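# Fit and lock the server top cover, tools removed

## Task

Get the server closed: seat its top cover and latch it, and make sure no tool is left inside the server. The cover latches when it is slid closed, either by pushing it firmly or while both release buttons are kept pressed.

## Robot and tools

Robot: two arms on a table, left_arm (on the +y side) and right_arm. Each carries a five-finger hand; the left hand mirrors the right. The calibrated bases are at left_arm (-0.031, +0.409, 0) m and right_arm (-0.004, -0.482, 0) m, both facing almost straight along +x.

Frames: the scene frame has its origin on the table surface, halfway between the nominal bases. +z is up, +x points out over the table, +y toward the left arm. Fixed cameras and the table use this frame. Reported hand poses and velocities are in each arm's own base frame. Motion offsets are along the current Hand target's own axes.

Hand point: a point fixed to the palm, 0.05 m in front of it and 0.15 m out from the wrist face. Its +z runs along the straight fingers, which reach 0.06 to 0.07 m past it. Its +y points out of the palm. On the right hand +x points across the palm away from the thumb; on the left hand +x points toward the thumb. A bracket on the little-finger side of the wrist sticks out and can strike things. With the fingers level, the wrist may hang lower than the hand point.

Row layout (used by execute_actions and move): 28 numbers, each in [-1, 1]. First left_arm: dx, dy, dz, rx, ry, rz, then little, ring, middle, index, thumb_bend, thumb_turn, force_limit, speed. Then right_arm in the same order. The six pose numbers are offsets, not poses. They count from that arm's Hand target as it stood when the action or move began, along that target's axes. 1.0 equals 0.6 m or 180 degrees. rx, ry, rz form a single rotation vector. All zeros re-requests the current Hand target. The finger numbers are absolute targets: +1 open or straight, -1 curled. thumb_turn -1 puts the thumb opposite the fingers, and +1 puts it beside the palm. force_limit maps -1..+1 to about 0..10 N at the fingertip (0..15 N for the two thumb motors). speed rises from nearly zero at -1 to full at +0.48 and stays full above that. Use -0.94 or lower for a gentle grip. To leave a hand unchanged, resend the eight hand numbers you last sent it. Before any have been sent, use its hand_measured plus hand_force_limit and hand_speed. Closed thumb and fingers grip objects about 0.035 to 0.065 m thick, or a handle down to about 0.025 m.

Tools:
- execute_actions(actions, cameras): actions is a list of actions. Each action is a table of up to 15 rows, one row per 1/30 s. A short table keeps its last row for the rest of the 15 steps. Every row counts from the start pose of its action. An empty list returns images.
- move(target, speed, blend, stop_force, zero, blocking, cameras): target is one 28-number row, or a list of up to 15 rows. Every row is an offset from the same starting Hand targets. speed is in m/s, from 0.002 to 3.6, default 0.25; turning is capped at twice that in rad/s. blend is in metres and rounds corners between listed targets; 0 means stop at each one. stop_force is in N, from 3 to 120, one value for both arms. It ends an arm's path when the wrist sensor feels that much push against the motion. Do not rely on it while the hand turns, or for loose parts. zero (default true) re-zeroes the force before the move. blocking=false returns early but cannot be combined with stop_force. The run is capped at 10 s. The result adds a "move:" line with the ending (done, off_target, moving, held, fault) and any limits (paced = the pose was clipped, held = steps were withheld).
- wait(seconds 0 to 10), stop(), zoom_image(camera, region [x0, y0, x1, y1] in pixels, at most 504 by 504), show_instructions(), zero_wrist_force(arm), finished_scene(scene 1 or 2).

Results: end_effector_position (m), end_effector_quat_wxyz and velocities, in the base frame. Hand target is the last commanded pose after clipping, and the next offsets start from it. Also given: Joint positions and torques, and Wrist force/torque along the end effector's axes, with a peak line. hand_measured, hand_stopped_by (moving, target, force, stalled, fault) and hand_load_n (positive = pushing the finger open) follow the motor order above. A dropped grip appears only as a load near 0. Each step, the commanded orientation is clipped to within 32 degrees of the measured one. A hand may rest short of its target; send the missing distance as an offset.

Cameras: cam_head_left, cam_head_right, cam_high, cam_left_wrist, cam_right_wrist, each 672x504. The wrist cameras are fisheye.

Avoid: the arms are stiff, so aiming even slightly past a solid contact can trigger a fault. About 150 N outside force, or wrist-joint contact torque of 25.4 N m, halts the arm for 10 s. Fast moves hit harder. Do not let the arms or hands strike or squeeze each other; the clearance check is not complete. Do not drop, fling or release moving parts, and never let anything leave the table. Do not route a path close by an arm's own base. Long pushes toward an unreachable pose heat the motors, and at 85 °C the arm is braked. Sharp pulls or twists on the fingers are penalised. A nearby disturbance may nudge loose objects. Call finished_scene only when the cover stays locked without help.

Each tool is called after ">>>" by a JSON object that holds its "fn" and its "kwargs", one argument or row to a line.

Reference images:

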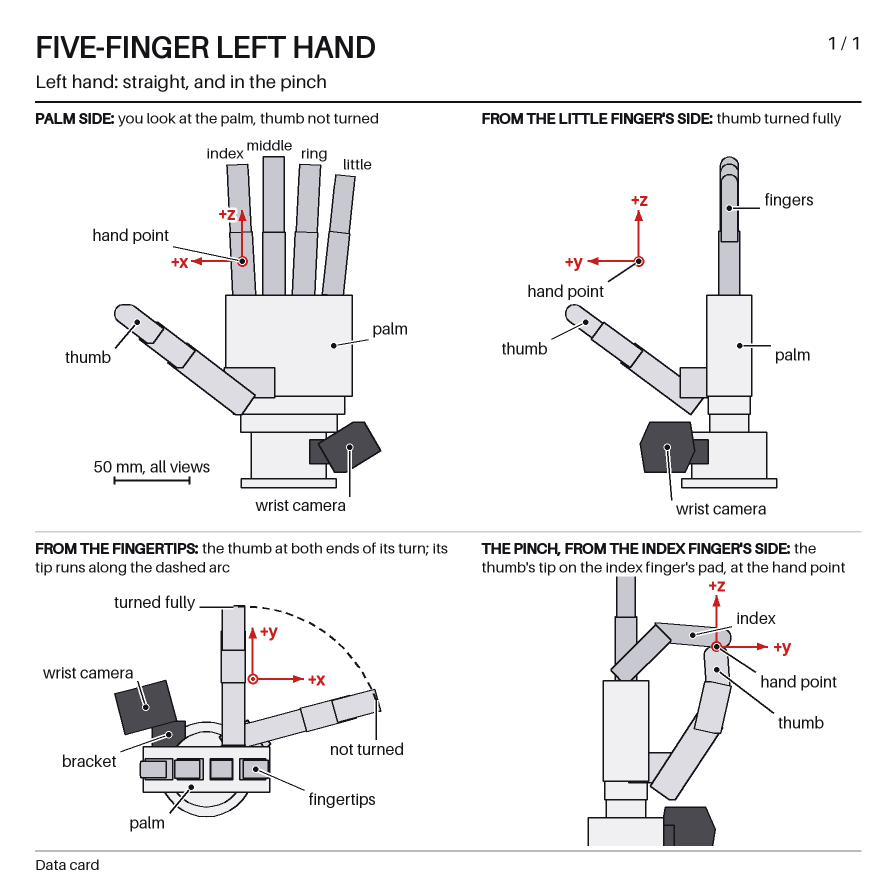

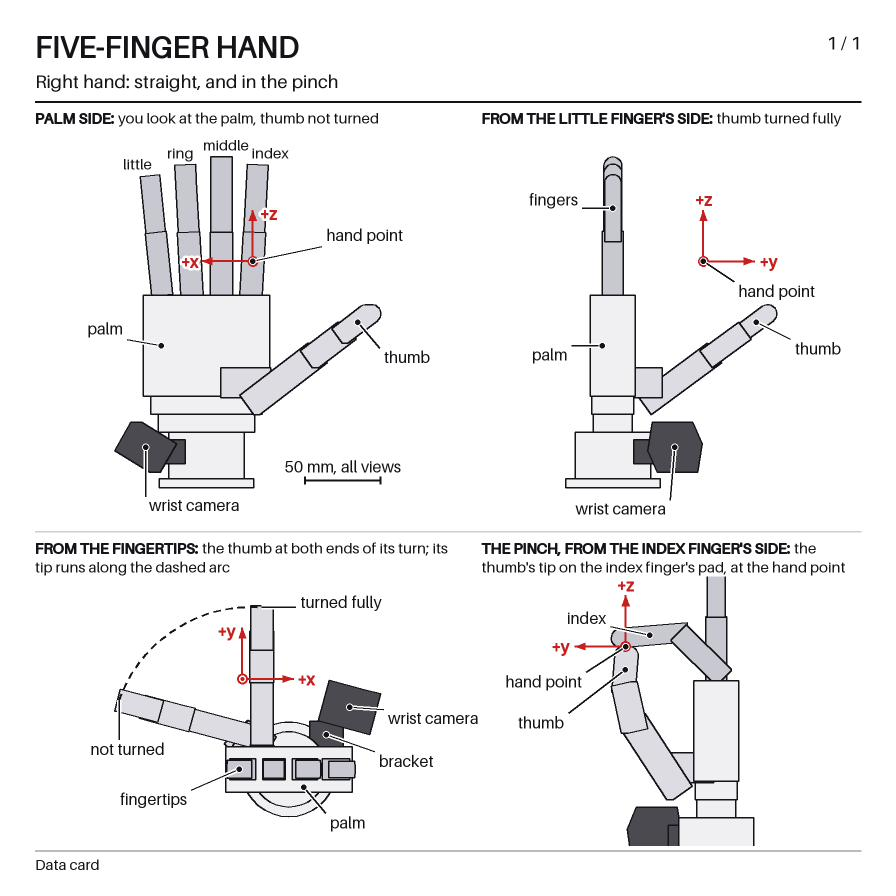

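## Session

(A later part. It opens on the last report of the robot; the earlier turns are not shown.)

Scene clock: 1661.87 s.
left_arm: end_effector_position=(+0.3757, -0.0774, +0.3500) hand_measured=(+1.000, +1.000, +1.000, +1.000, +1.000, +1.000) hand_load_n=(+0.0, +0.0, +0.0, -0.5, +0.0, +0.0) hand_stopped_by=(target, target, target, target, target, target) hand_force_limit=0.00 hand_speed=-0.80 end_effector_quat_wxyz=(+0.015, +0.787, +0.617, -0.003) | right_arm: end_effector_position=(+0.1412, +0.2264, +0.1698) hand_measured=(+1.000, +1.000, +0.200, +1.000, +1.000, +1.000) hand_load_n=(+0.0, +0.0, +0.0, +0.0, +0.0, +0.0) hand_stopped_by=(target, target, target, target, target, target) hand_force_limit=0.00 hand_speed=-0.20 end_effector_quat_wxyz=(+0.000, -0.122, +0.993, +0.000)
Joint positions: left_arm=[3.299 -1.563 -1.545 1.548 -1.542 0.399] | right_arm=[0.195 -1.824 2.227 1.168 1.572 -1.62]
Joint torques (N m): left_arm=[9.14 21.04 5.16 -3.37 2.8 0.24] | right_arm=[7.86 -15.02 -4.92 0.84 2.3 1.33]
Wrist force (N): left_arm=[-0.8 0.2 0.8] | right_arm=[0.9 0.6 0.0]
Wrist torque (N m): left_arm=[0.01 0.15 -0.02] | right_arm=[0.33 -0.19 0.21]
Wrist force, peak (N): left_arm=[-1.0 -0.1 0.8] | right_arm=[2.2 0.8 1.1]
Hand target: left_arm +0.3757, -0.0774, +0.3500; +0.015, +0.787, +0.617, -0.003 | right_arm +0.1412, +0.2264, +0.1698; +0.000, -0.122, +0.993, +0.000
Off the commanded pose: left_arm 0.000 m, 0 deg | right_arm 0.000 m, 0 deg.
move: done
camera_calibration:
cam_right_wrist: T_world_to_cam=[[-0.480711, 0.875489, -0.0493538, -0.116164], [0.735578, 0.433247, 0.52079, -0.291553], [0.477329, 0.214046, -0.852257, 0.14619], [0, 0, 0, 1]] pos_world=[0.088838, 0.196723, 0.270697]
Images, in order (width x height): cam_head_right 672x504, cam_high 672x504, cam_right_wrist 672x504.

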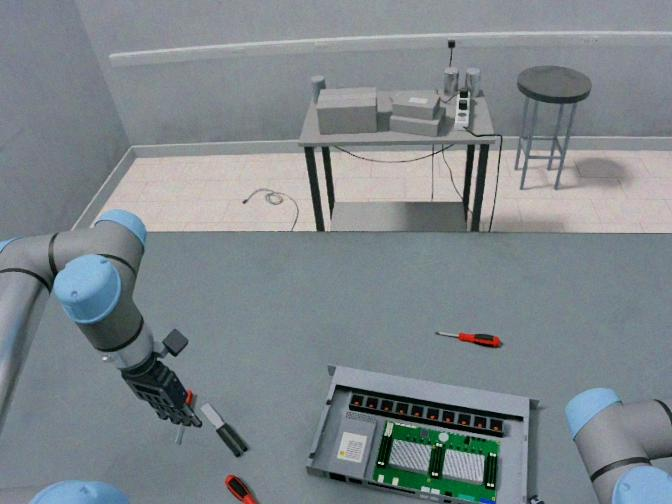

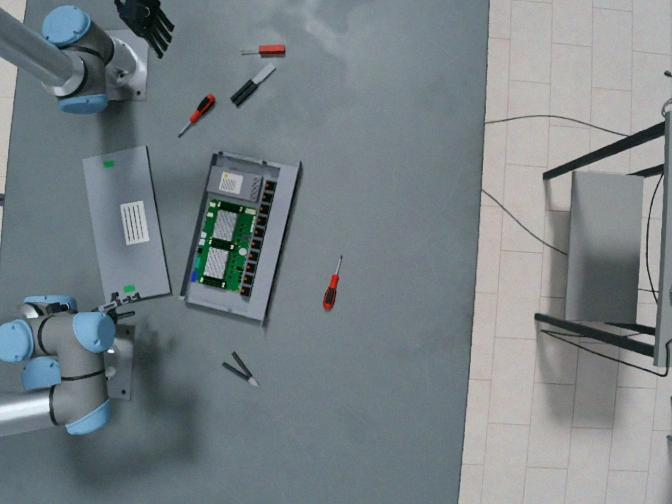

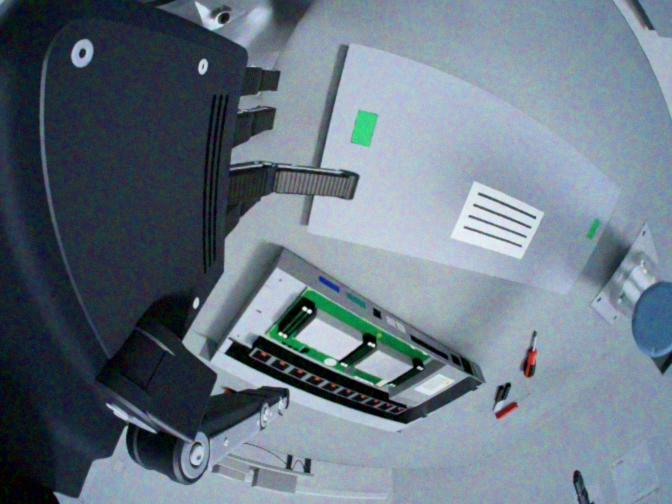

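>>> {"fn": "zoom_image", "kwargs": {
  "camera": "cam_right_wrist",
  "region": [220, 20, 480, 280]
}}

>>> {"fn": "zoom_image", "kwargs": {
  "camera": "cam_right_wrist",
  "region": [180, 200, 500, 460]
}}

Scaled by 1.938 from the camera's 672x504 image, which has a finer 960x720 frame.

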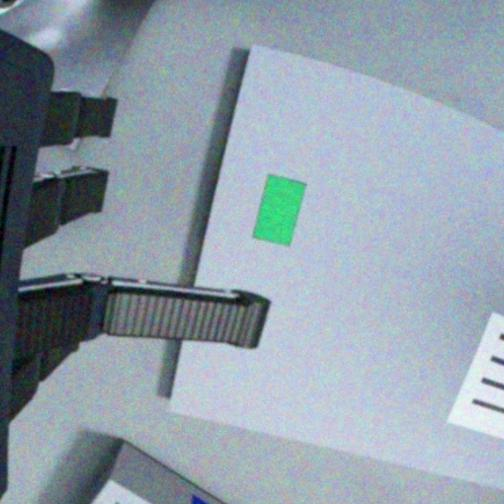

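Scaled by 1.575 from the camera's 672x504 image, which has a finer 960x720 frame.

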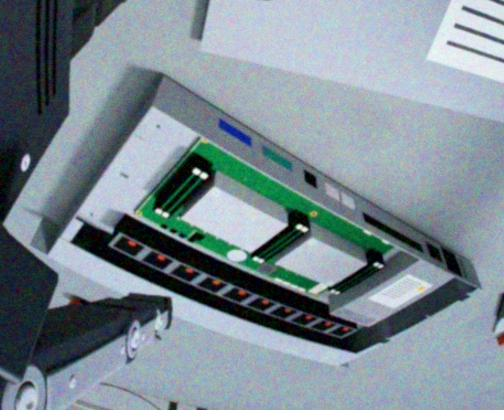

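>>> {"fn": "move", "kwargs": {
  "target": [0,0,0,0,0,0,1,1,1,1,1,1,0,-0.8,0,0,0.133,0,0,0,1,1,-1,1,1,1,0,0],
  "speed": 0.15,
  "cameras": ["cam_high","cam_right_wrist"]
}}

>>> {"fn": "zoom_image", "kwargs": {
  "camera": "cam_right_wrist",
  "region": [180, 0, 480, 300]
}}

Scene clock: 1688.90 s.
left_arm: end_effector_position=(+0.3757, -0.0774, +0.3500) hand_measured=(+1.000, +1.000, +1.000, +1.000, +1.000, +1.000) hand_load_n=(+0.0, +0.0, +0.0, +0.0, -0.5, +0.0) hand_stopped_by=(target, target, target, target, target, target) hand_force_limit=0.00 hand_speed=-0.80 end_effector_quat_wxyz=(+0.015, +0.787, +0.617, -0.003) | right_arm: end_effector_position=(+0.1412, +0.2263, +0.0900) hand_measured=(+1.000, +1.000, -1.000, +1.000, +1.000, +1.000) hand_load_n=(+0.0, +0.0, +0.0, +0.0, +0.0, +0.0) hand_stopped_by=(target, target, target, target, target, target) hand_force_limit=0.00 hand_speed=0.00 end_effector_quat_wxyz=(+0.000, -0.122, +0.993, +0.000)
Joint positions: left_arm=[3.299 -1.563 -1.545 1.548 -1.542 0.399] | right_arm=[0.195 -1.696 2.367 0.9 1.572 -1.62]
Joint torques (N m): left_arm=[8.08 21.62 5.51 -3.28 2.74 0.23] | right_arm=[8.57 1.6 -3.36 1.06 -2.16 1.29]
Wrist force (N): left_arm=[-0.7 0.0 0.4] | right_arm=[1.0 -0.1 -0.2]
Wrist torque (N m): left_arm=[0.00 0.13 0.00] | right_arm=[0.24 -0.17 0.16]
Wrist force, peak (N): left_arm=[-0.8 -0.1 1.0] | right_arm=[1.5 0.6 0.2]
Hand target: left_arm +0.3757, -0.0774, +0.3500; +0.015, +0.787, +0.617, -0.003 | right_arm +0.1412, +0.2263, +0.0900; +0.000, -0.122, +0.993, +0.000
Off the commanded pose: left_arm 0.000 m, 0 deg | right_arm 0.000 m, 0 deg.
move: done
camera_calibration:
cam_right_wrist: T_world_to_cam=[[-0.480711, 0.875489, -0.0493538, -0.120015], [0.735578, 0.433247, 0.52079, -0.249951], [0.477329, 0.214046, -0.852257, 0.0782018], [0, 0, 0, 1]] pos_world=[0.088838, 0.196623, 0.190897]
Images, in order (width x height): cam_high 672x504, cam_right_wrist 672x504.

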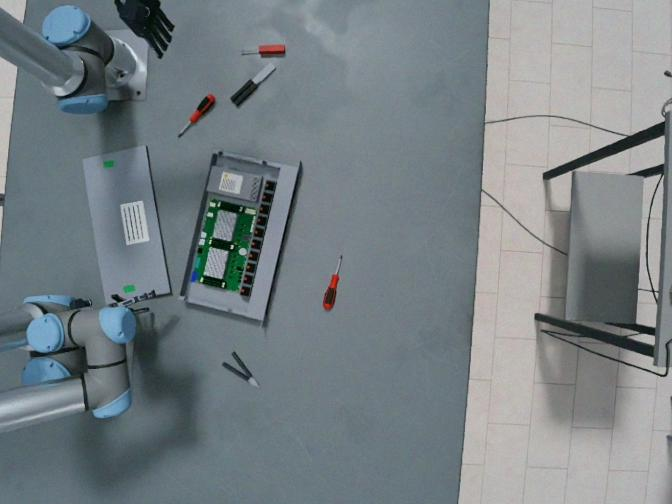

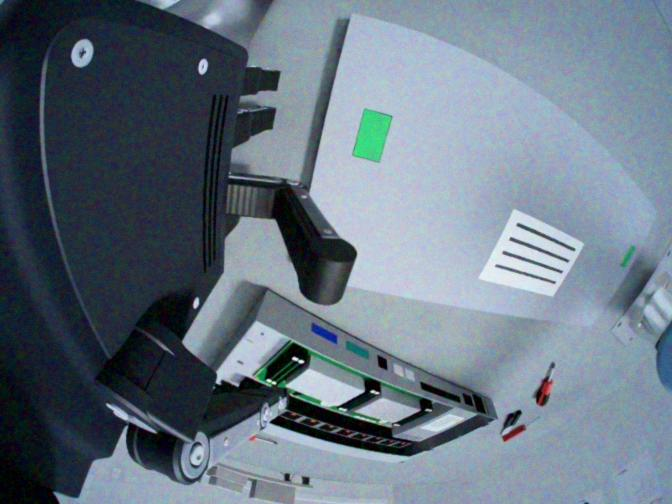

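Scaled by 1.680 from the camera's 672x504 image, which has a finer 960x720 frame.

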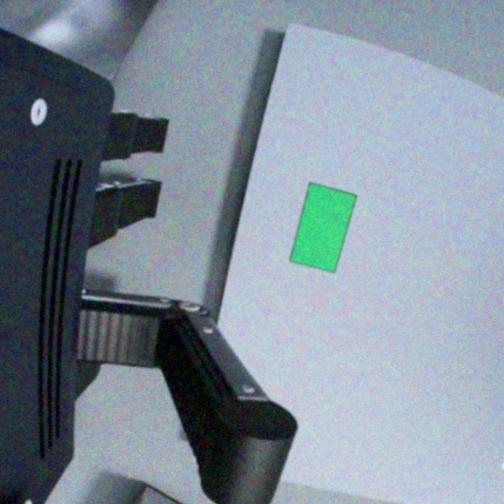

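>>> {"fn": "move", "kwargs": {
  "target": [0,0,0,0,0,0,1,1,1,1,1,1,0,-0.8,0,0,0.055,0,0,0,1,1,-1,1,1,1,0,0],
  "speed": 0.02,
  "stop_force": 3,
  "cameras": ["cam_right_wrist"]
}}

>>> {"fn": "zoom_image", "kwargs": {
  "camera": "cam_right_wrist",
  "region": [180, 0, 480, 300]
}}

Scene clock: 1723.33 s.
left_arm: end_effector_position=(+0.3757, -0.0774, +0.3500) hand_measured=(+1.000, +1.000, +1.000, +1.000, +1.000, +1.000) hand_load_n=(+0.0, +0.0, +0.0, +0.0, +0.0, +0.0) hand_stopped_by=(target, target, target, target, target, target) hand_force_limit=0.00 hand_speed=-0.80 end_effector_quat_wxyz=(+0.015, +0.787, +0.617, -0.003) | right_arm: end_effector_position=(+0.1412, +0.2263, +0.0647) hand_measured=(+1.000, +1.000, -1.000, +1.000, +1.000, +1.000) hand_load_n=(+0.0, +0.0, +0.0, +0.0, +0.0, +0.0) hand_stopped_by=(target, target, target, target, target, target) hand_force_limit=0.00 hand_speed=0.00 end_effector_quat_wxyz=(+0.000, -0.122, +0.993, +0.000)
Joint positions: left_arm=[3.299 -1.563 -1.545 1.548 -1.542 0.399] | right_arm=[0.195 -1.639 2.403 0.806 1.572 -1.62]
Joint torques (N m): left_arm=[8.66 20.89 5.18 -3.26 2.68 0.11] | right_arm=[-2.58 -18.4 -19.29 3.88 -0.87 -0.98]
Wrist force (N): left_arm=[-0.6 0.1 0.4] | right_arm=[0.2 -0.3 -2.4]
Wrist torque (N m): left_arm=[0.00 0.11 0.00] | right_arm=[0.33 -0.22 0.08]
Wrist force, peak (N): left_arm=[-1.0 -0.1 1.0] | right_arm=[-2.4 -0.8 -39.7]
Hand target: left_arm +0.3757, -0.0774, +0.3500; +0.015, +0.787, +0.617, -0.003 | right_arm +0.1412, +0.2263, +0.0647; +0.000, -0.122, +0.993, +0.000 (not the last commanded pose)
Off the commanded pose: left_arm 0.000 m, 0 deg | right_arm 0.008 m, 0 deg.
move: contact (right_arm)
camera_calibration:
cam_right_wrist: T_world_to_cam=[[-0.480711, 0.875489, -0.0493538, -0.121263], [0.735578, 0.433247, 0.52079, -0.236775], [0.477329, 0.214046, -0.852257, 0.0566397], [0, 0, 0, 1]] pos_world=[0.088838, 0.196623, 0.165597]
Images, in order (width x height): cam_right_wrist 672x504.

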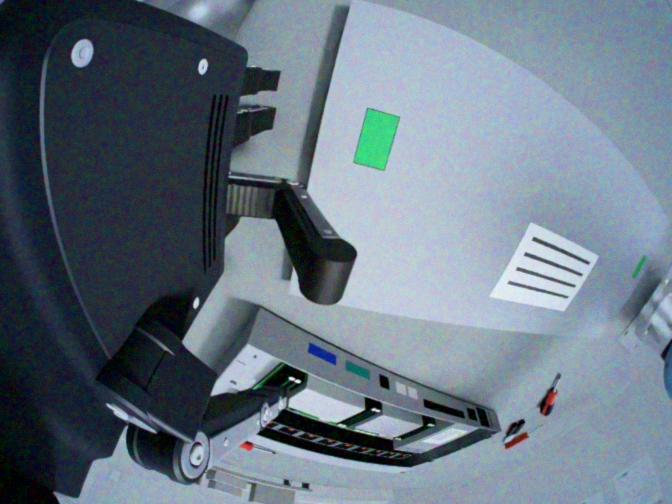

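Scaled by 1.680 from the camera's 672x504 image, which has a finer 960x720 frame.

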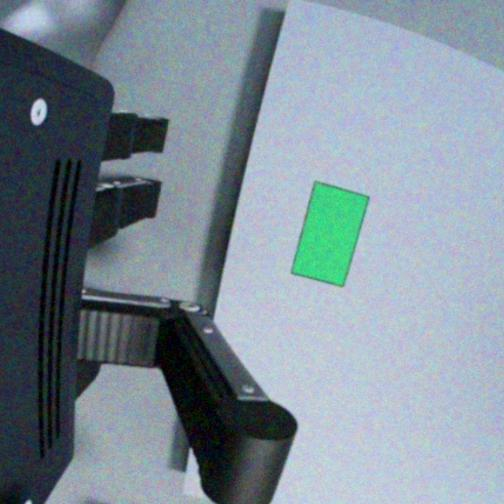

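>>> {"fn": "move", "kwargs": {
  "target": [
    [-0.4502,-0.4208,0.3025,0.0098,0.0029,0.3660,1,1,-1,1,1,1,0,0,0,0,0,0,0,0,1,1,-1,1,1,1,0,0]
  ],
  "speed": 0.25,
  "cameras": ["cam_high","cam_left_wrist","cam_head_left"]
}}

Scene clock: 1738.93 s.
left_arm: end_effector_position=(+0.0686, -0.2842, +0.1695) hand_measured=(+1.000, +1.000, -1.000, +1.000, +1.000, +1.000) hand_load_n=(+0.0, +0.0, +0.0, +0.0, +0.0, +0.0) hand_stopped_by=(target, target, target, target, target, target) hand_force_limit=0.00 hand_speed=0.00 end_effector_quat_wxyz=(+0.000, +0.996, +0.090, +0.001) | right_arm: end_effector_position=(+0.1412, +0.2263, +0.0647) hand_measured=(+1.000, +1.000, -1.000, +1.000, +1.000, +1.000) hand_load_n=(+0.0, +0.0, +0.0, +0.0, +0.0, +0.0) hand_stopped_by=(target, target, target, target, target, target) hand_force_limit=0.00 hand_speed=0.00 end_effector_quat_wxyz=(+0.000, -0.122, +0.993, +0.000)
Joint positions: left_arm=[2.3 -1.412 -2.157 1.998 -1.572 0.55] | right_arm=[0.195 -1.639 2.403 0.806 1.572 -1.62]
Joint torques (N m): left_arm=[-14.02 -2.95 27.52 -0.12 -2.86 -2.61] | right_arm=[5.27 -18.66 -19.15 2.13 -0.94 0.7]
Wrist force (N): left_arm=[-0.4 -0.2 0.7] | right_arm=[0.3 0.1 -2.1]
Wrist torque (N m): left_arm=[-0.05 0.08 0.20] | right_arm=[0.37 -0.25 0.09]
Wrist force, peak (N): left_arm=[-1.2 -0.3 1.0] | right_arm=[0.2 -0.2 -2.5]
Hand target: left_arm +0.0686, -0.2842, +0.1695; +0.000, +0.996, +0.090, +0.001 | right_arm +0.1412, +0.2263, +0.0647; +0.000, -0.122, +0.993, +0.000
Off the commanded pose: left_arm 0.000 m, 0 deg | right_arm 0.000 m, 0 deg.
move: done
camera_calibration:
cam_left_wrist: T_world_to_cam=[[0.103997, 0.994574, 0.00278778, 0.276535], [0.844287, -0.089763, 0.528319, -0.171271], [0.525703, -0.0525898, -0.849041, 0.212654], [0, 0, 0, 1]] pos_world=[0.00405085, -0.279224, 0.270267]
Images, in order (width x height): cam_head_left 672x504, cam_high 672x504, cam_left_wrist 672x504.

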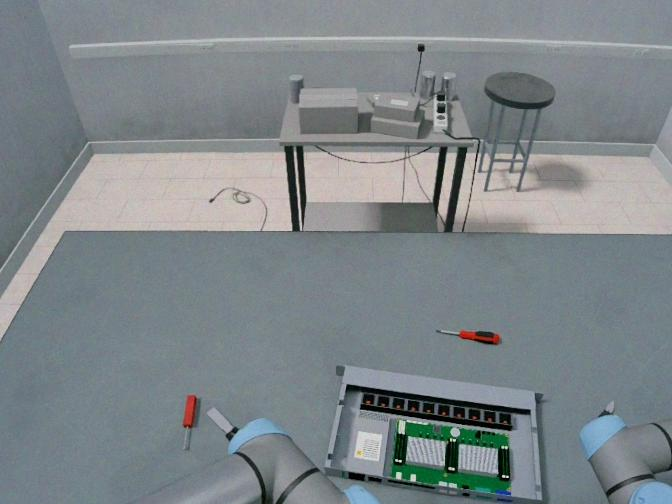

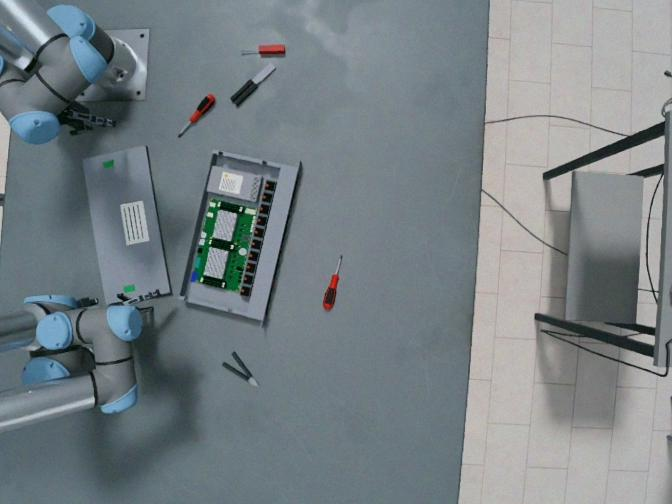

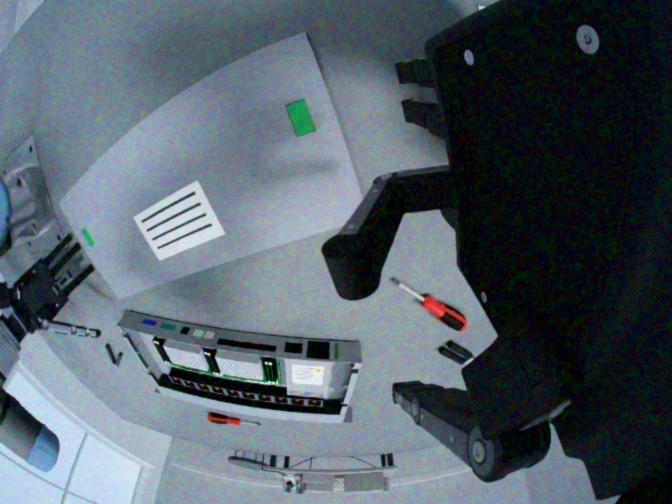

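>>> {"fn": "move", "kwargs": {
  "target": [0,0,0.1583,0,0,0,1,1,-1,1,1,1,0,0,0,0,0,0,0,0,1,1,-1,1,1,1,0,0],
  "speed": 0.15
}}

>>> {"fn": "move", "kwargs": {
  "target": [0,0,0.030,0,0,0,1,1,-1,1,1,1,0,0,0,0,0,0,0,0,1,1,-1,1,1,1,0,0],
  "speed": 0.006,
  "stop_force": 3,
  "cameras": ["cam_left_wrist"]
}}

>>> {"fn": "zoom_image", "kwargs": {
  "camera": "cam_left_wrist",
  "region": [200, 0, 500, 300]
}}

Scene clock: 1772.60 s.
left_arm: end_effector_position=(+0.0687, -0.2842, +0.0745) hand_measured=(+1.000, +1.000, -1.000, +1.000, +1.000, +1.000) hand_load_n=(+0.0, +0.0, +0.0, -0.5, +0.0, +0.0) hand_stopped_by=(target, target, target, target, target, target) hand_force_limit=0.00 hand_speed=0.00 end_effector_quat_wxyz=(+0.000, +0.996, +0.090, +0.001) | right_arm: end_effector_position=(+0.1412, +0.2263, +0.0647) hand_measured=(+1.000, +1.000, -1.000, +1.000, +1.000, +1.000) hand_load_n=(+0.0, +0.0, +0.0, +0.0, -0.5, +0.5) hand_stopped_by=(target, target, target, target, target, target) hand_force_limit=0.00 hand_speed=0.00 end_effector_quat_wxyz=(+0.000, -0.122, +0.993, +0.000)
Joint positions: left_arm=[2.301 -1.567 -2.308 2.305 -1.572 0.55] | right_arm=[0.195 -1.639 2.403 0.806 1.572 -1.62]
Joint torques (N m): left_arm=[-13.94 -0.12 -0.5 -0.07 1.59 -2.39] | right_arm=[5.29 -17.38 -19.14 1.16 -0.6 1.14]
Wrist force (N): left_arm=[-0.6 -0.3 0.4] | right_arm=[0.2 -0.1 -2.3]
Wrist torque (N m): left_arm=[-0.04 0.10 0.18] | right_arm=[0.35 -0.21 0.08]
Wrist force, peak (N): left_arm=[-0.6 -0.3 1.6] | right_arm=[0.3 -0.2 -2.6]
Hand target: left_arm +0.0687, -0.2842, +0.0745; +0.000, +0.996, +0.090, +0.001 | right_arm +0.1412, +0.2263, +0.0647; +0.000, -0.122, +0.993, +0.000
Off the commanded pose: left_arm 0.000 m, 0 deg | right_arm 0.000 m, 0 deg.
move: done

Scene clock: 1775.47 s.
left_arm: end_effector_position=(+0.0687, -0.2842, +0.0649) hand_measured=(+1.000, +1.000, -1.000, +1.000, +1.000, +1.000) hand_load_n=(+0.0, -0.5, +0.0, +0.0, -0.5, +0.0) hand_stopped_by=(target, target, target, target, target, target) hand_force_limit=0.00 hand_speed=0.00 end_effector_quat_wxyz=(+0.000, +0.996, +0.090, +0.001) | right_arm: end_effector_position=(+0.1412, +0.2263, +0.0647) hand_measured=(+1.000, +1.000, -1.000, +1.000, +1.000, +1.000) hand_load_n=(+0.0, +0.0, +0.0, +0.0, -0.5, +0.0) hand_stopped_by=(target, target, target, target, target, target) hand_force_limit=0.00 hand_speed=0.00 end_effector_quat_wxyz=(+0.000, -0.122, +0.993, +0.000)
Joint positions: left_arm=[2.301 -1.588 -2.321 2.339 -1.572 0.55] | right_arm=[0.195 -1.639 2.403 0.806 1.572 -1.62]
Joint torques (N m): left_arm=[-4.74 23.22 23.07 -4.05 2.01 0.94] | right_arm=[5.26 -19.28 -18.58 1.02 -0.74 1.28]
Wrist force (N): left_arm=[-0.5 0.1 -3.3] | right_arm=[0.2 -0.3 -2.1]
Wrist torque (N m): left_arm=[0.17 0.13 0.19] | right_arm=[0.30 -0.23 0.07]
Wrist force, peak (N): left_arm=[-0.5 0.3 -10.0] | right_arm=[0.2 -0.1 -2.5]
Hand target: left_arm +0.0687, -0.2842, +0.0649; +0.000, +0.996, +0.090, +0.001 (not the last commanded pose) | right_arm +0.1412, +0.2263, +0.0647; +0.000, -0.122, +0.993, +0.000
Off the commanded pose: left_arm 0.008 m, 0 deg | right_arm 0.000 m, 0 deg.
move: contact (left_arm)
camera_calibration:
cam_left_wrist: T_world_to_cam=[[0.103944, 0.994579, 0.00287202, 0.276814], [0.844292, -0.0897632, 0.528312, -0.115955], [0.525706, -0.0524901, -0.849046, 0.123788], [0, 0, 0, 1]] pos_world=[0.00405082, -0.279225, 0.165567]
Images, in order (width x height): cam_left_wrist 672x504.

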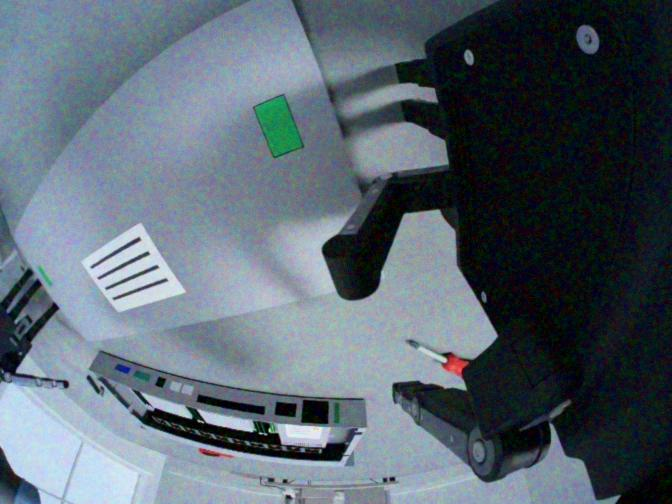

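Scaled by 1.680 from the camera's 672x504 image, which has a finer 960x720 frame.

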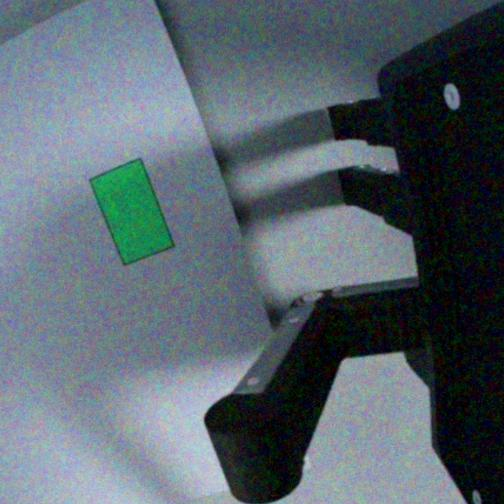

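>>> {"fn": "move", "kwargs": {
  "target": [0,0.0367,-0.0027,0,0,0,1,1,-1,1,1,1,0,0,0,0.0367,0,0,0,0,1,1,-1,1,1,1,0,0],
  "speed": 0.04,
  "cameras": ["cam_left_wrist","cam_right_wrist"]
}}

>>> {"fn": "zoom_image", "kwargs": {
  "camera": "cam_left_wrist",
  "region": [200, 0, 500, 300]
}}

>>> {"fn": "zoom_image", "kwargs": {
  "camera": "cam_right_wrist",
  "region": [180, 0, 480, 300]
}}

Scene clock: 1802.43 s.
left_arm: end_effector_position=(+0.0726, -0.3058, +0.0665) hand_measured=(+1.000, +1.000, -1.000, +1.000, +1.000, +1.000) hand_load_n=(+0.0, +0.0, +0.0, +0.0, +0.0, +0.0) hand_stopped_by=(target, target, target, target, target, target) hand_force_limit=0.00 hand_speed=0.00 end_effector_quat_wxyz=(+0.000, +0.996, +0.090, +0.000) | right_arm: end_effector_position=(+0.1359, +0.2476, +0.0647) hand_measured=(+1.000, +1.000, -1.000, +1.000, +1.000, +1.000) hand_load_n=(+0.0, +0.0, +0.0, +0.5, +0.0, +0.0) hand_stopped_by=(target, target, target, target, target, target) hand_force_limit=0.00 hand_speed=0.00 end_effector_quat_wxyz=(+0.000, -0.122, +0.993, +0.000)
Joint positions: left_arm=[2.247 -1.644 -2.255 2.329 -1.572 0.496] | right_arm=[0.329 -1.593 2.361 0.803 1.572 -1.486]
Joint torques (N m): left_arm=[-14.08 3.3 24.02 -4.45 -2.81 -2.38] | right_arm=[8.02 0.81 -20.43 1.89 1.62 1.59]
Wrist force (N): left_arm=[-0.5 0.2 0.7] | right_arm=[1.6 -3.1 -3.2]
Wrist torque (N m): left_arm=[0.01 0.10 0.19] | right_arm=[0.46 -0.19 0.10]
Wrist force, peak (N): left_arm=[-0.1 0.2 -3.5] | right_arm=[1.2 -3.3 -3.8]
Hand target: left_arm +0.0726, -0.3058, +0.0665; +0.000, +0.996, +0.090, +0.001 | right_arm +0.1359, +0.2477, +0.0647; +0.000, -0.122, +0.993, +0.000
Off the commanded pose: left_arm 0.000 m, 0 deg | right_arm 0.000 m, 0 deg.
move: done
camera_calibration:
cam_left_wrist: T_world_to_cam=[[0.104003, 0.994573, 0.00277991, 0.297989], [0.844359, -0.0897719, 0.528203, -0.122111], [0.525586, -0.0525877, -0.849114, 0.121888], [0, 0, 0, 1]] pos_world=[0.0080509, -0.300924, 0.167167]
cam_right_wrist: T_world_to_cam=[[-0.480705, 0.875492, -0.0493562, -0.142508], [0.735555, 0.433232, 0.520834, -0.242033], [0.477369, 0.214063, -0.85223, 0.0546464], [0, 0, 0, 1]] pos_world=[0.083438, 0.217923, 0.165597]
Images, in order (width x height): cam_left_wrist 672x504, cam_right_wrist 672x504.

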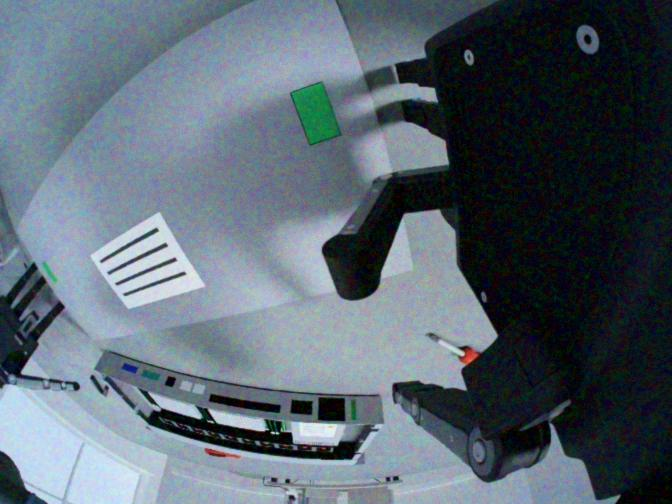

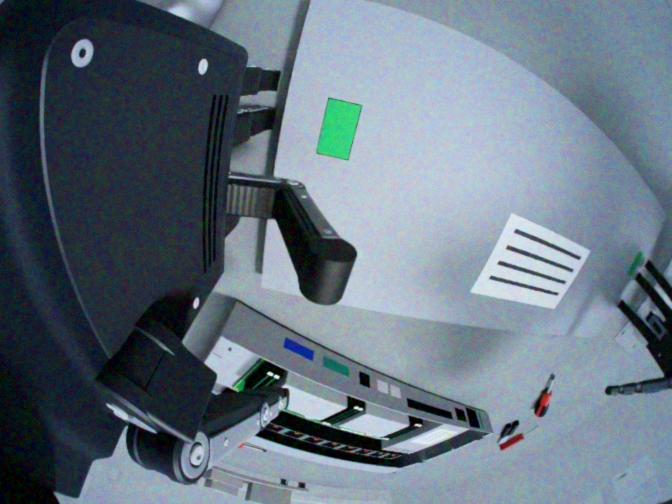

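Scaled by 1.680 from the camera's 672x504 image, which has a finer 960x720 frame.

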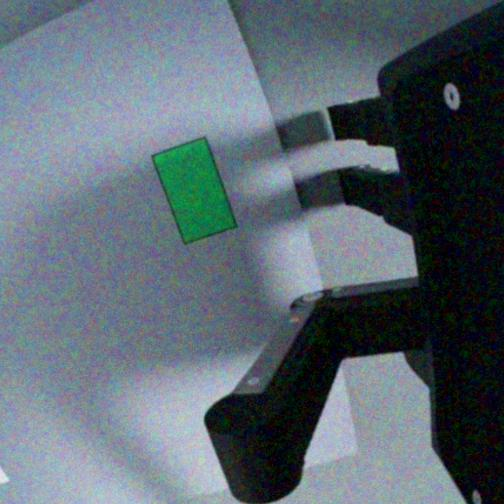

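Scaled by 1.680 from the camera's 672x504 image, which has a finer 960x720 frame.

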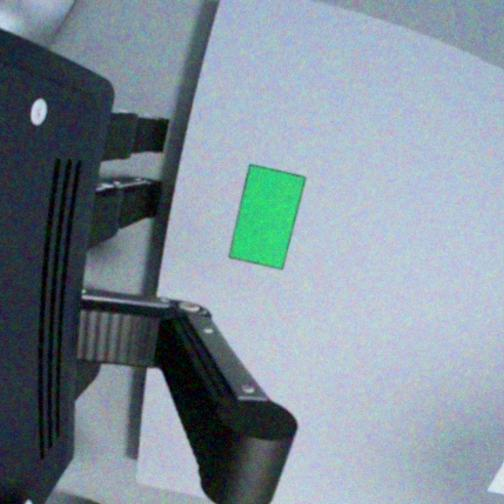

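>>> {"fn": "move", "kwargs": {
  "target": [0,0.05,0,0,0,0,1,1,-1,1,1,1,0,0,0,0,0,0,0,0,1,1,-1,1,1,1,0,0],
  "speed": 0.006,
  "stop_force": 8,
  "cameras": ["cam_left_wrist","cam_right_wrist"]
}}

>>> {"fn": "zoom_image", "kwargs": {
  "camera": "cam_left_wrist",
  "region": [200, 0, 500, 300]
}}

>>> {"fn": "zoom_image", "kwargs": {
  "camera": "cam_right_wrist",
  "region": [180, 0, 480, 300]
}}

Scene clock: 1818.83 s.
left_arm: end_effector_position=(+0.0769, -0.3294, +0.0665) hand_measured=(+1.000, +1.000, -1.000, +1.000, +1.000, +1.000) hand_load_n=(+0.0, +0.0, +0.0, +0.5, +0.0, +0.5) hand_stopped_by=(target, target, target, target, target, target) hand_force_limit=0.00 hand_speed=0.00 end_effector_quat_wxyz=(+0.000, +0.996, +0.090, +0.000) | right_arm: end_effector_position=(+0.1359, +0.2476, +0.0647) hand_measured=(+1.000, +1.000, -1.000, +1.000, +1.000, +1.000) hand_load_n=(+0.5, +1.0, +0.0, +0.0, +0.0, +0.0) hand_stopped_by=(target, target, target, target, target, target) hand_force_limit=0.00 hand_speed=0.00 end_effector_quat_wxyz=(+0.000, -0.122, +0.993, +0.000)
Joint positions: left_arm=[2.199 -1.704 -2.186 2.32 -1.572 0.449] | right_arm=[0.329 -1.593 2.361 0.803 1.572 -1.486]
Joint torques (N m): left_arm=[12.39 30.07 1.78 1.09 -0.87 2.2] | right_arm=[8.67 0.54 -20.28 2.21 -3.63 1.49]
Wrist force (N): left_arm=[0.3 -6.0 0.8] | right_arm=[1.8 -6.6 -2.9]
Wrist torque (N m): left_arm=[0.10 0.18 0.18] | right_arm=[0.50 -0.16 -0.15]
Wrist force, peak (N): left_arm=[0.6 -10.4 -0.1] | right_arm=[1.9 -6.7 -3.0]
Hand target: left_arm +0.0769, -0.3294, +0.0665; +0.000, +0.996, +0.090, +0.000 (not the last commanded pose) | right_arm +0.1359, +0.2477, +0.0647; +0.000, -0.122, +0.993, +0.000
Off the commanded pose: left_arm 0.006 m, 0 deg | right_arm 0.000 m, 0 deg.
move: contact (left_arm)
camera_calibration:
cam_left_wrist: T_world_to_cam=[[0.103944, 0.994579, 0.00287202, 0.321002], [0.844292, -0.0897632, 0.528312, -0.127874], [0.525706, -0.0524901, -0.849046, 0.118405], [0, 0, 0, 1]] pos_world=[0.0123508, -0.324525, 0.167167]
cam_right_wrist: T_world_to_cam=[[-0.480669, 0.875508, -0.0494289, -0.14259], [0.735598, 0.433257, 0.520753, -0.242072], [0.477339, 0.21395, -0.852275, 0.0546599], [0, 0, 0, 1]] pos_world=[0.0834379, 0.218023, 0.165597]
Images, in order (width x height): cam_left_wrist 672x504, cam_right_wrist 672x504.

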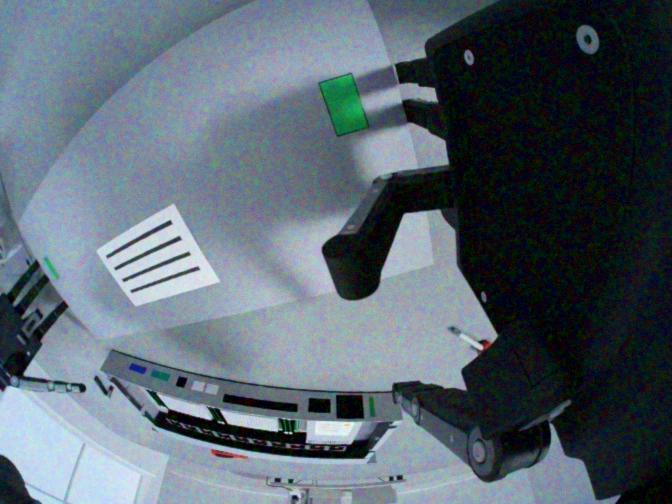

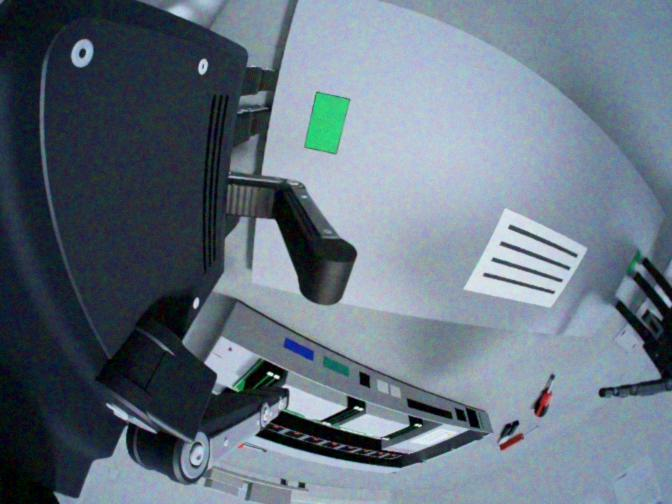

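Scaled by 1.680 from the camera's 672x504 image, which has a finer 960x720 frame.

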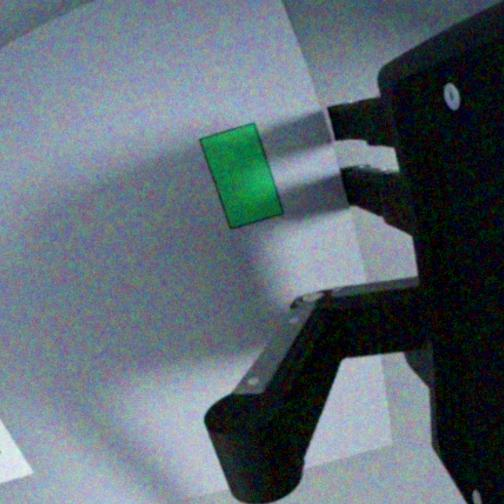

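Scaled by 1.680 from the camera's 672x504 image, which has a finer 960x720 frame.

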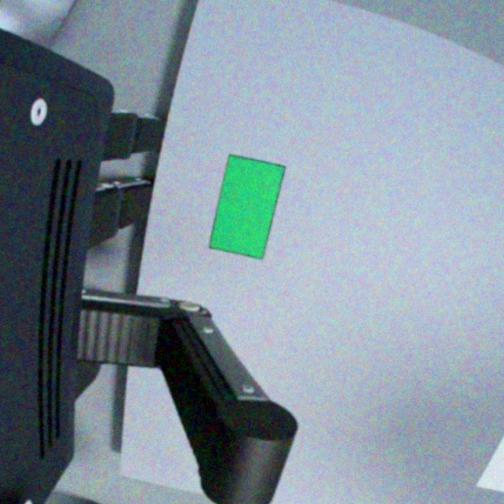

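>>> {"fn": "move", "kwargs": {
  "target": [0,0.01,0,0,0,0,1,1,-1,1,1,1,0,0,0,0,0,0,0,0,1,1,-1,1,1,1,0,0],
  "speed": 0.004,
  "stop_force": 12
}}

Scene clock: 1831.70 s.
left_arm: end_effector_position=(+0.0770, -0.3301, +0.0665) hand_measured=(+1.000, +1.000, -1.000, +1.000, +1.000, +1.000) hand_load_n=(+0.0, +0.0, +0.0, +2.5, +0.0, +0.0) hand_stopped_by=(target, target, target, target, target, target) hand_force_limit=0.00 hand_speed=0.00 end_effector_quat_wxyz=(+0.000, +0.996, +0.090, +0.000) | right_arm: end_effector_position=(+0.1359, +0.2477, +0.0647) hand_measured=(+1.000, +1.000, -1.000, +1.000, +1.000, +1.000) hand_load_n=(+0.5, +1.5, +0.0, -0.5, +0.0, +0.0) hand_stopped_by=(target, target, target, target, target, target) hand_force_limit=0.00 hand_speed=0.00 end_effector_quat_wxyz=(+0.000, -0.122, +0.993, +0.000)
Joint positions: left_arm=[2.198 -1.706 -2.184 2.32 -1.572 0.447] | right_arm=[0.329 -1.593 2.361 0.803 1.572 -1.486]
Joint torques (N m): left_arm=[11.39 31.04 5.12 3.58 1.57 2.48] | right_arm=[7.08 0.12 -20.53 0.27 -3.45 1.28]
Wrist force (N): left_arm=[2.0 -16.5 1.3] | right_arm=[2.8 -14.6 -2.5]
Wrist torque (N m): left_arm=[0.33 0.22 0.29] | right_arm=[0.67 -0.12 -0.59]
Wrist force, peak (N): left_arm=[1.8 -20.1 0.3] | right_arm=[2.9 -14.7 -2.7]
Hand target: left_arm +0.0770, -0.3301, +0.0665; +0.000, +0.996, +0.090, +0.000 (not the last commanded pose) | right_arm +0.1359, +0.2477, +0.0647; +0.000, -0.122, +0.993, +0.000
Off the commanded pose: left_arm 0.005 m, 0 deg | right_arm 0.000 m, 0 deg.
move: contact (left_arm)

>>> {"fn": "move", "kwargs": {
  "target": [0,0,-0.0333,0,0,0,1,1,-1,1,1,1,0,0,0,0,-0.0333,0,0,0,1,1,-1,1,1,1,0,0],
  "speed": 0.03,
  "cameras": ["cam_left_wrist","cam_right_wrist","cam_high"]
}}

>>> {"fn": "zoom_image", "kwargs": {
  "camera": "cam_left_wrist",
  "region": [200, 0, 500, 300]
}}

>>> {"fn": "zoom_image", "kwargs": {
  "camera": "cam_right_wrist",
  "region": [180, 0, 480, 300]
}}

Scene clock: 1841.23 s.
left_arm: end_effector_position=(+0.0770, -0.3301, +0.0864) hand_measured=(+1.000, +1.000, -1.000, +1.000, +1.000, +1.000) hand_load_n=(+0.0, +0.0, +0.5, +0.0, +0.0, +0.0) hand_stopped_by=(target, target, target, target, target, target) hand_force_limit=0.00 hand_speed=0.00 end_effector_quat_wxyz=(+0.000, +0.996, +0.090, +0.000) | right_arm: end_effector_position=(+0.1359, +0.2477, +0.0847) hand_measured=(+1.000, +1.000, -1.000, +1.000, +1.000, +1.000) hand_load_n=(+0.0, +0.0, +0.0, +0.0, +0.0, +0.0) hand_stopped_by=(target, target, target, target, target, target) hand_force_limit=0.00 hand_speed=0.00 end_effector_quat_wxyz=(+0.000, -0.122, +0.993, +0.000)
Joint positions: left_arm=[2.198 -1.669 -2.16 2.258 -1.572 0.447] | right_arm=[0.329 -1.637 2.334 0.874 1.572 -1.485]
Joint torques (N m): left_arm=[-10.31 28.42 24.82 -4.39 -1.7 -2.05] | right_arm=[-3.18 -19.47 -21.96 4.07 2.05 -1.08]
Wrist force (N): left_arm=[-0.5 -0.1 1.0] | right_arm=[1.2 -0.3 0.0]
Wrist torque (N m): left_arm=[-0.04 0.12 0.14] | right_arm=[0.19 -0.25 0.17]
Wrist force, peak (N): left_arm=[1.9 -16.8 1.3] | right_arm=[2.9 -14.2 4.8]
Hand target: left_arm +0.0770, -0.3301, +0.0864; +0.000, +0.996, +0.090, +0.000 | right_arm +0.1359, +0.2477, +0.0847; +0.000, -0.122, +0.993, +0.000
Off the commanded pose: left_arm 0.000 m, 0 deg | right_arm 0.000 m, 0 deg.
move: done
camera_calibration:
cam_left_wrist: T_world_to_cam=[[0.103752, 0.994599, 0.00297332, 0.321621], [0.844386, -0.0896615, 0.528179, -0.138531], [0.525593, -0.052289, -0.849128, 0.135379], [0, 0, 0, 1]] pos_world=[0.0124508, -0.325226, 0.187167]
cam_right_wrist: T_world_to_cam=[[-0.480733, 0.875479, -0.0493126, -0.141611], [0.735613, 0.433262, 0.520727, -0.252485], [0.477251, 0.214056, -0.852298, 0.0716936], [0, 0, 0, 1]] pos_world=[0.0834381, 0.218023, 0.185597]
Images, in order (width x height): cam_high 672x504, cam_left_wrist 672x504, cam_right_wrist 672x504.

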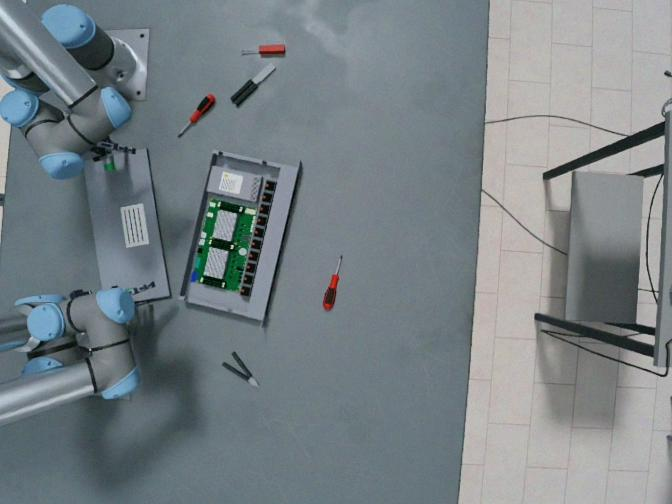

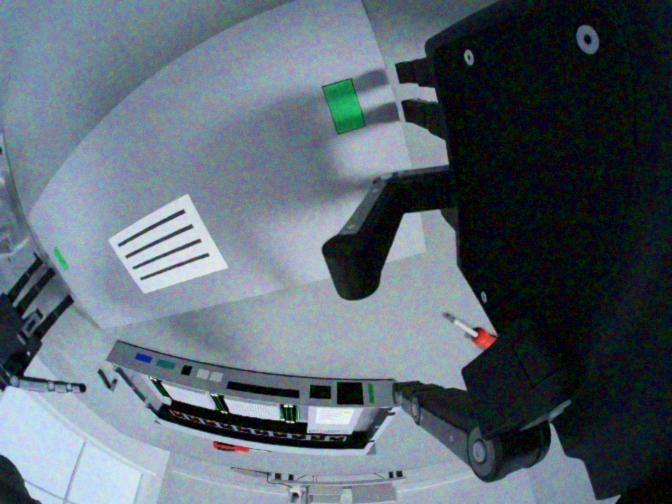

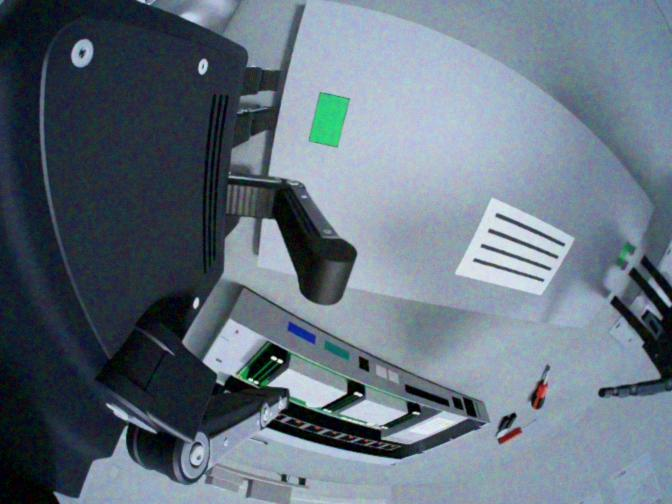

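Scaled by 1.680 from the camera's 672x504 image, which has a finer 960x720 frame.

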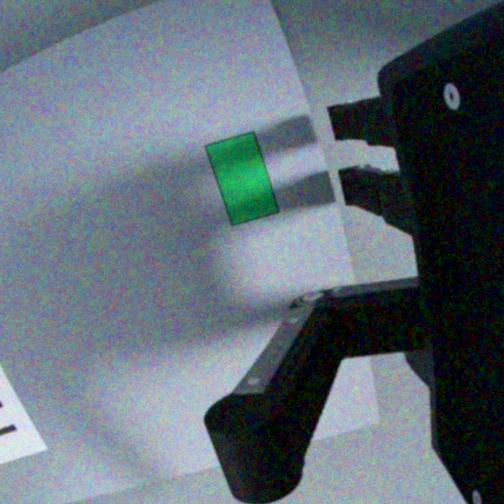

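Scaled by 1.680 from the camera's 672x504 image, which has a finer 960x720 frame.

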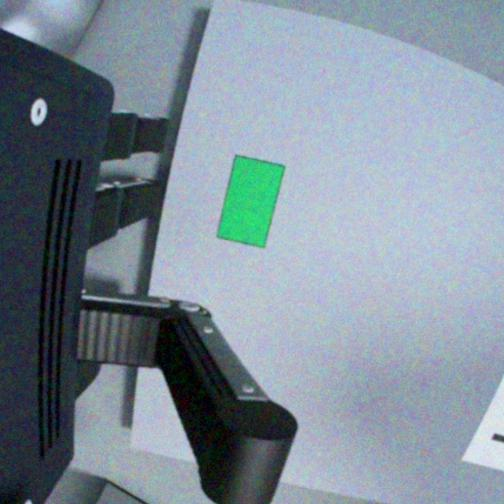

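>>> {"fn": "move", "kwargs": {
  "target": [
    [0,0.0333,0,0,0,0,1,1,-1,1,1,1,0,0,0,0,0,0,0,0,1,1,-1,1,1,1,0,0],
    [0,0.0333,0.0333,0,0,0,1,1,-1,1,1,1,0,0,0,0,0,0,0,0,1,1,-1,1,1,1,0,0]
  ],
  "speed": [0.05,0.006],
  "stop_force": 3
}}

Scene clock: 1885.67 s.
left_arm: end_effector_position=(+0.0806, -0.3498, +0.0800) hand_measured=(+1.000, +1.000, -1.000, +1.000, +1.000, +1.000) hand_load_n=(+0.0, +0.0, +0.0, -0.5, +0.0, +0.0) hand_stopped_by=(target, target, target, target, target, target) hand_force_limit=0.00 hand_speed=0.00 end_effector_quat_wxyz=(+0.000, +0.996, +0.090, +0.000) | right_arm: end_effector_position=(+0.1359, +0.2477, +0.0847) hand_measured=(+1.000, +1.000, -1.000, +1.000, +1.000, +1.000) hand_load_n=(+0.0, +0.0, +0.5, +0.0, +0.0, +0.0) hand_stopped_by=(target, target, target, target, target, target) hand_force_limit=0.00 hand_speed=0.00 end_effector_quat_wxyz=(+0.000, -0.122, +0.993, +0.000)
Joint positions: left_arm=[2.165 -1.728 -2.111 2.269 -1.572 0.415] | right_arm=[0.329 -1.637 2.334 0.874 1.572 -1.486]
Joint torques (N m): left_arm=[-12.57 29.94 23.47 -4.15 -2.41 -2.07] | right_arm=[-4.32 -19.68 -21.16 3.9 1.79 -1.12]
Wrist force (N): left_arm=[-0.1 0.3 -3.0] | right_arm=[1.2 -0.1 -0.2]
Wrist torque (N m): left_arm=[0.19 0.07 0.21] | right_arm=[0.23 -0.24 0.18]
Wrist force, peak (N): left_arm=[-0.5 0.2 -9.5] | right_arm=[1.4 -0.4 -0.1]
Hand target: left_arm +0.0806, -0.3498, +0.0800; +0.000, +0.996, +0.090, +0.000 (not the last commanded pose) | right_arm +0.1359, +0.2477, +0.0847; +0.000, -0.122, +0.993, +0.000
Off the commanded pose: left_arm 0.014 m, 0 deg | right_arm 0.000 m, 0 deg.
move: contact (left_arm); path passed 1 of 2 targets

>>> {"fn": "move", "kwargs": {
  "target": [
    [0,0,-0.0167,0,0,0,1,1,-1,1,1,1,0,0,0,-0.0083,0,0,0,0,1,1,-1,1,1,1,0,0],
    [0,-0.0417,-0.0167,0,0,0,1,1,-1,1,1,1,0,0,0,-0.0083,0,0,0,0,1,1,-1,1,1,1,0,0],
    [0,-0.0417,0.0242,0,0,0,1,1,-1,1,1,1,0,0,0,-0.0083,0.0328,0,0,0,1,1,-1,1,1,1,0,0]
  ],
  "speed": 0.05
}}

>>> {"fn": "move", "kwargs": {
  "target": [0,0.025,0,0,0,0,1,1,-1,1,1,1,0,0,0,0.0083,0,0,0,0,1,1,-1,1,1,1,0,0],
  "speed": 0.006,
  "stop_force": 20
}}

Scene clock: 1920.67 s.
left_arm: end_effector_position=(+0.0762, -0.3252, +0.0656) hand_measured=(+1.000, +1.000, -1.000, +1.000, +1.000, +1.000) hand_load_n=(+0.0, +0.0, +0.0, +0.0, +0.0, +0.0) hand_stopped_by=(target, target, target, target, target, target) hand_force_limit=0.00 hand_speed=0.00 end_effector_quat_wxyz=(+0.000, +0.996, +0.090, +0.000) | right_arm: end_effector_position=(+0.1371, +0.2428, +0.0650) hand_measured=(+1.000, +1.000, -1.000, +1.000, +1.000, +1.000) hand_load_n=(+0.0, +0.0, +0.0, +0.0, +0.0, +0.0) hand_stopped_by=(target, target, target, target, target, target) hand_force_limit=0.00 hand_speed=0.00 end_effector_quat_wxyz=(+0.000, -0.122, +0.993, +0.000)
Joint positions: left_arm=[2.207 -1.696 -2.2 2.325 -1.572 0.456] | right_arm=[0.3 -1.604 2.371 0.805 1.572 -1.515]
Joint torques (N m): left_arm=[5.58 6.46 -1.3 -0.01 2.96 0.66] | right_arm=[5.67 0.45 -0.81 0.83 -1.24 1.38]
Wrist force (N): left_arm=[-0.8 0.1 0.8] | right_arm=[1.1 -0.5 0.5]
Wrist torque (N m): left_arm=[0.00 0.16 0.00] | right_arm=[0.11 -0.27 0.23]
Wrist force, peak (N): left_arm=[-0.5 0.3 -3.1] | right_arm=[1.5 -0.3 0.0]
Hand target: left_arm +0.0761, -0.3252, +0.0655; +0.000, +0.996, +0.090, +0.000 | right_arm +0.1371, +0.2428, +0.0650; +0.000, -0.122, +0.993, +0.000
Off the commanded pose: left_arm 0.000 m, 0 deg | right_arm 0.000 m, 0 deg.
move: done

Scene clock: 1923.10 s.
left_arm: end_effector_position=(+0.0775, -0.3331, +0.0655) hand_measured=(+1.000, +1.000, -1.000, +1.000, +1.000, +1.000) hand_load_n=(+0.0, -0.5, +0.0, +2.5, +0.0, +0.0) hand_stopped_by=(target, target, target, target, target, target) hand_force_limit=0.00 hand_speed=0.00 end_effector_quat_wxyz=(+0.000, +0.996, +0.090, +0.000) | right_arm: end_effector_position=(+0.1364, +0.2455, +0.0650) hand_measured=(+1.000, +1.000, -1.000, +1.000, +1.000, +1.000) hand_load_n=(+0.5, +2.5, +0.0, +0.0, +0.0, +0.0) hand_stopped_by=(target, target, target, target, target, target) hand_force_limit=0.00 hand_speed=0.00 end_effector_quat_wxyz=(+0.000, -0.122, +0.993, +0.000)
Joint positions: left_arm=[2.192 -1.715 -2.176 2.321 -1.572 0.442] | right_arm=[0.317 -1.598 2.365 0.804 1.572 -1.498]
Joint torques (N m): left_arm=[11.03 32.02 6.76 4.11 2.55 2.59] | right_arm=[-4.59 -20.25 -3.48 -0.14 -7.07 -1.11]
Wrist force (N): left_arm=[1.6 -19.1 1.6] | right_arm=[3.5 -19.8 0.1]
Wrist torque (N m): left_arm=[0.37 0.31 0.26] | right_arm=[0.68 -0.14 -0.66]
Wrist force, peak (N): left_arm=[1.9 -24.2 0.2] | right_arm=[2.9 -21.8 -0.9]
Hand target: left_arm +0.0775, -0.3331, +0.0655; +0.000, +0.996, +0.090, +0.000 (not the last commanded pose) | right_arm +0.1364, +0.2455, +0.0650; +0.000, -0.122, +0.993, +0.000 (not the last commanded pose)
Off the commanded pose: left_arm 0.007 m, 0 deg | right_arm 0.002 m, 0 deg.
move: contact (left_arm, right_arm)


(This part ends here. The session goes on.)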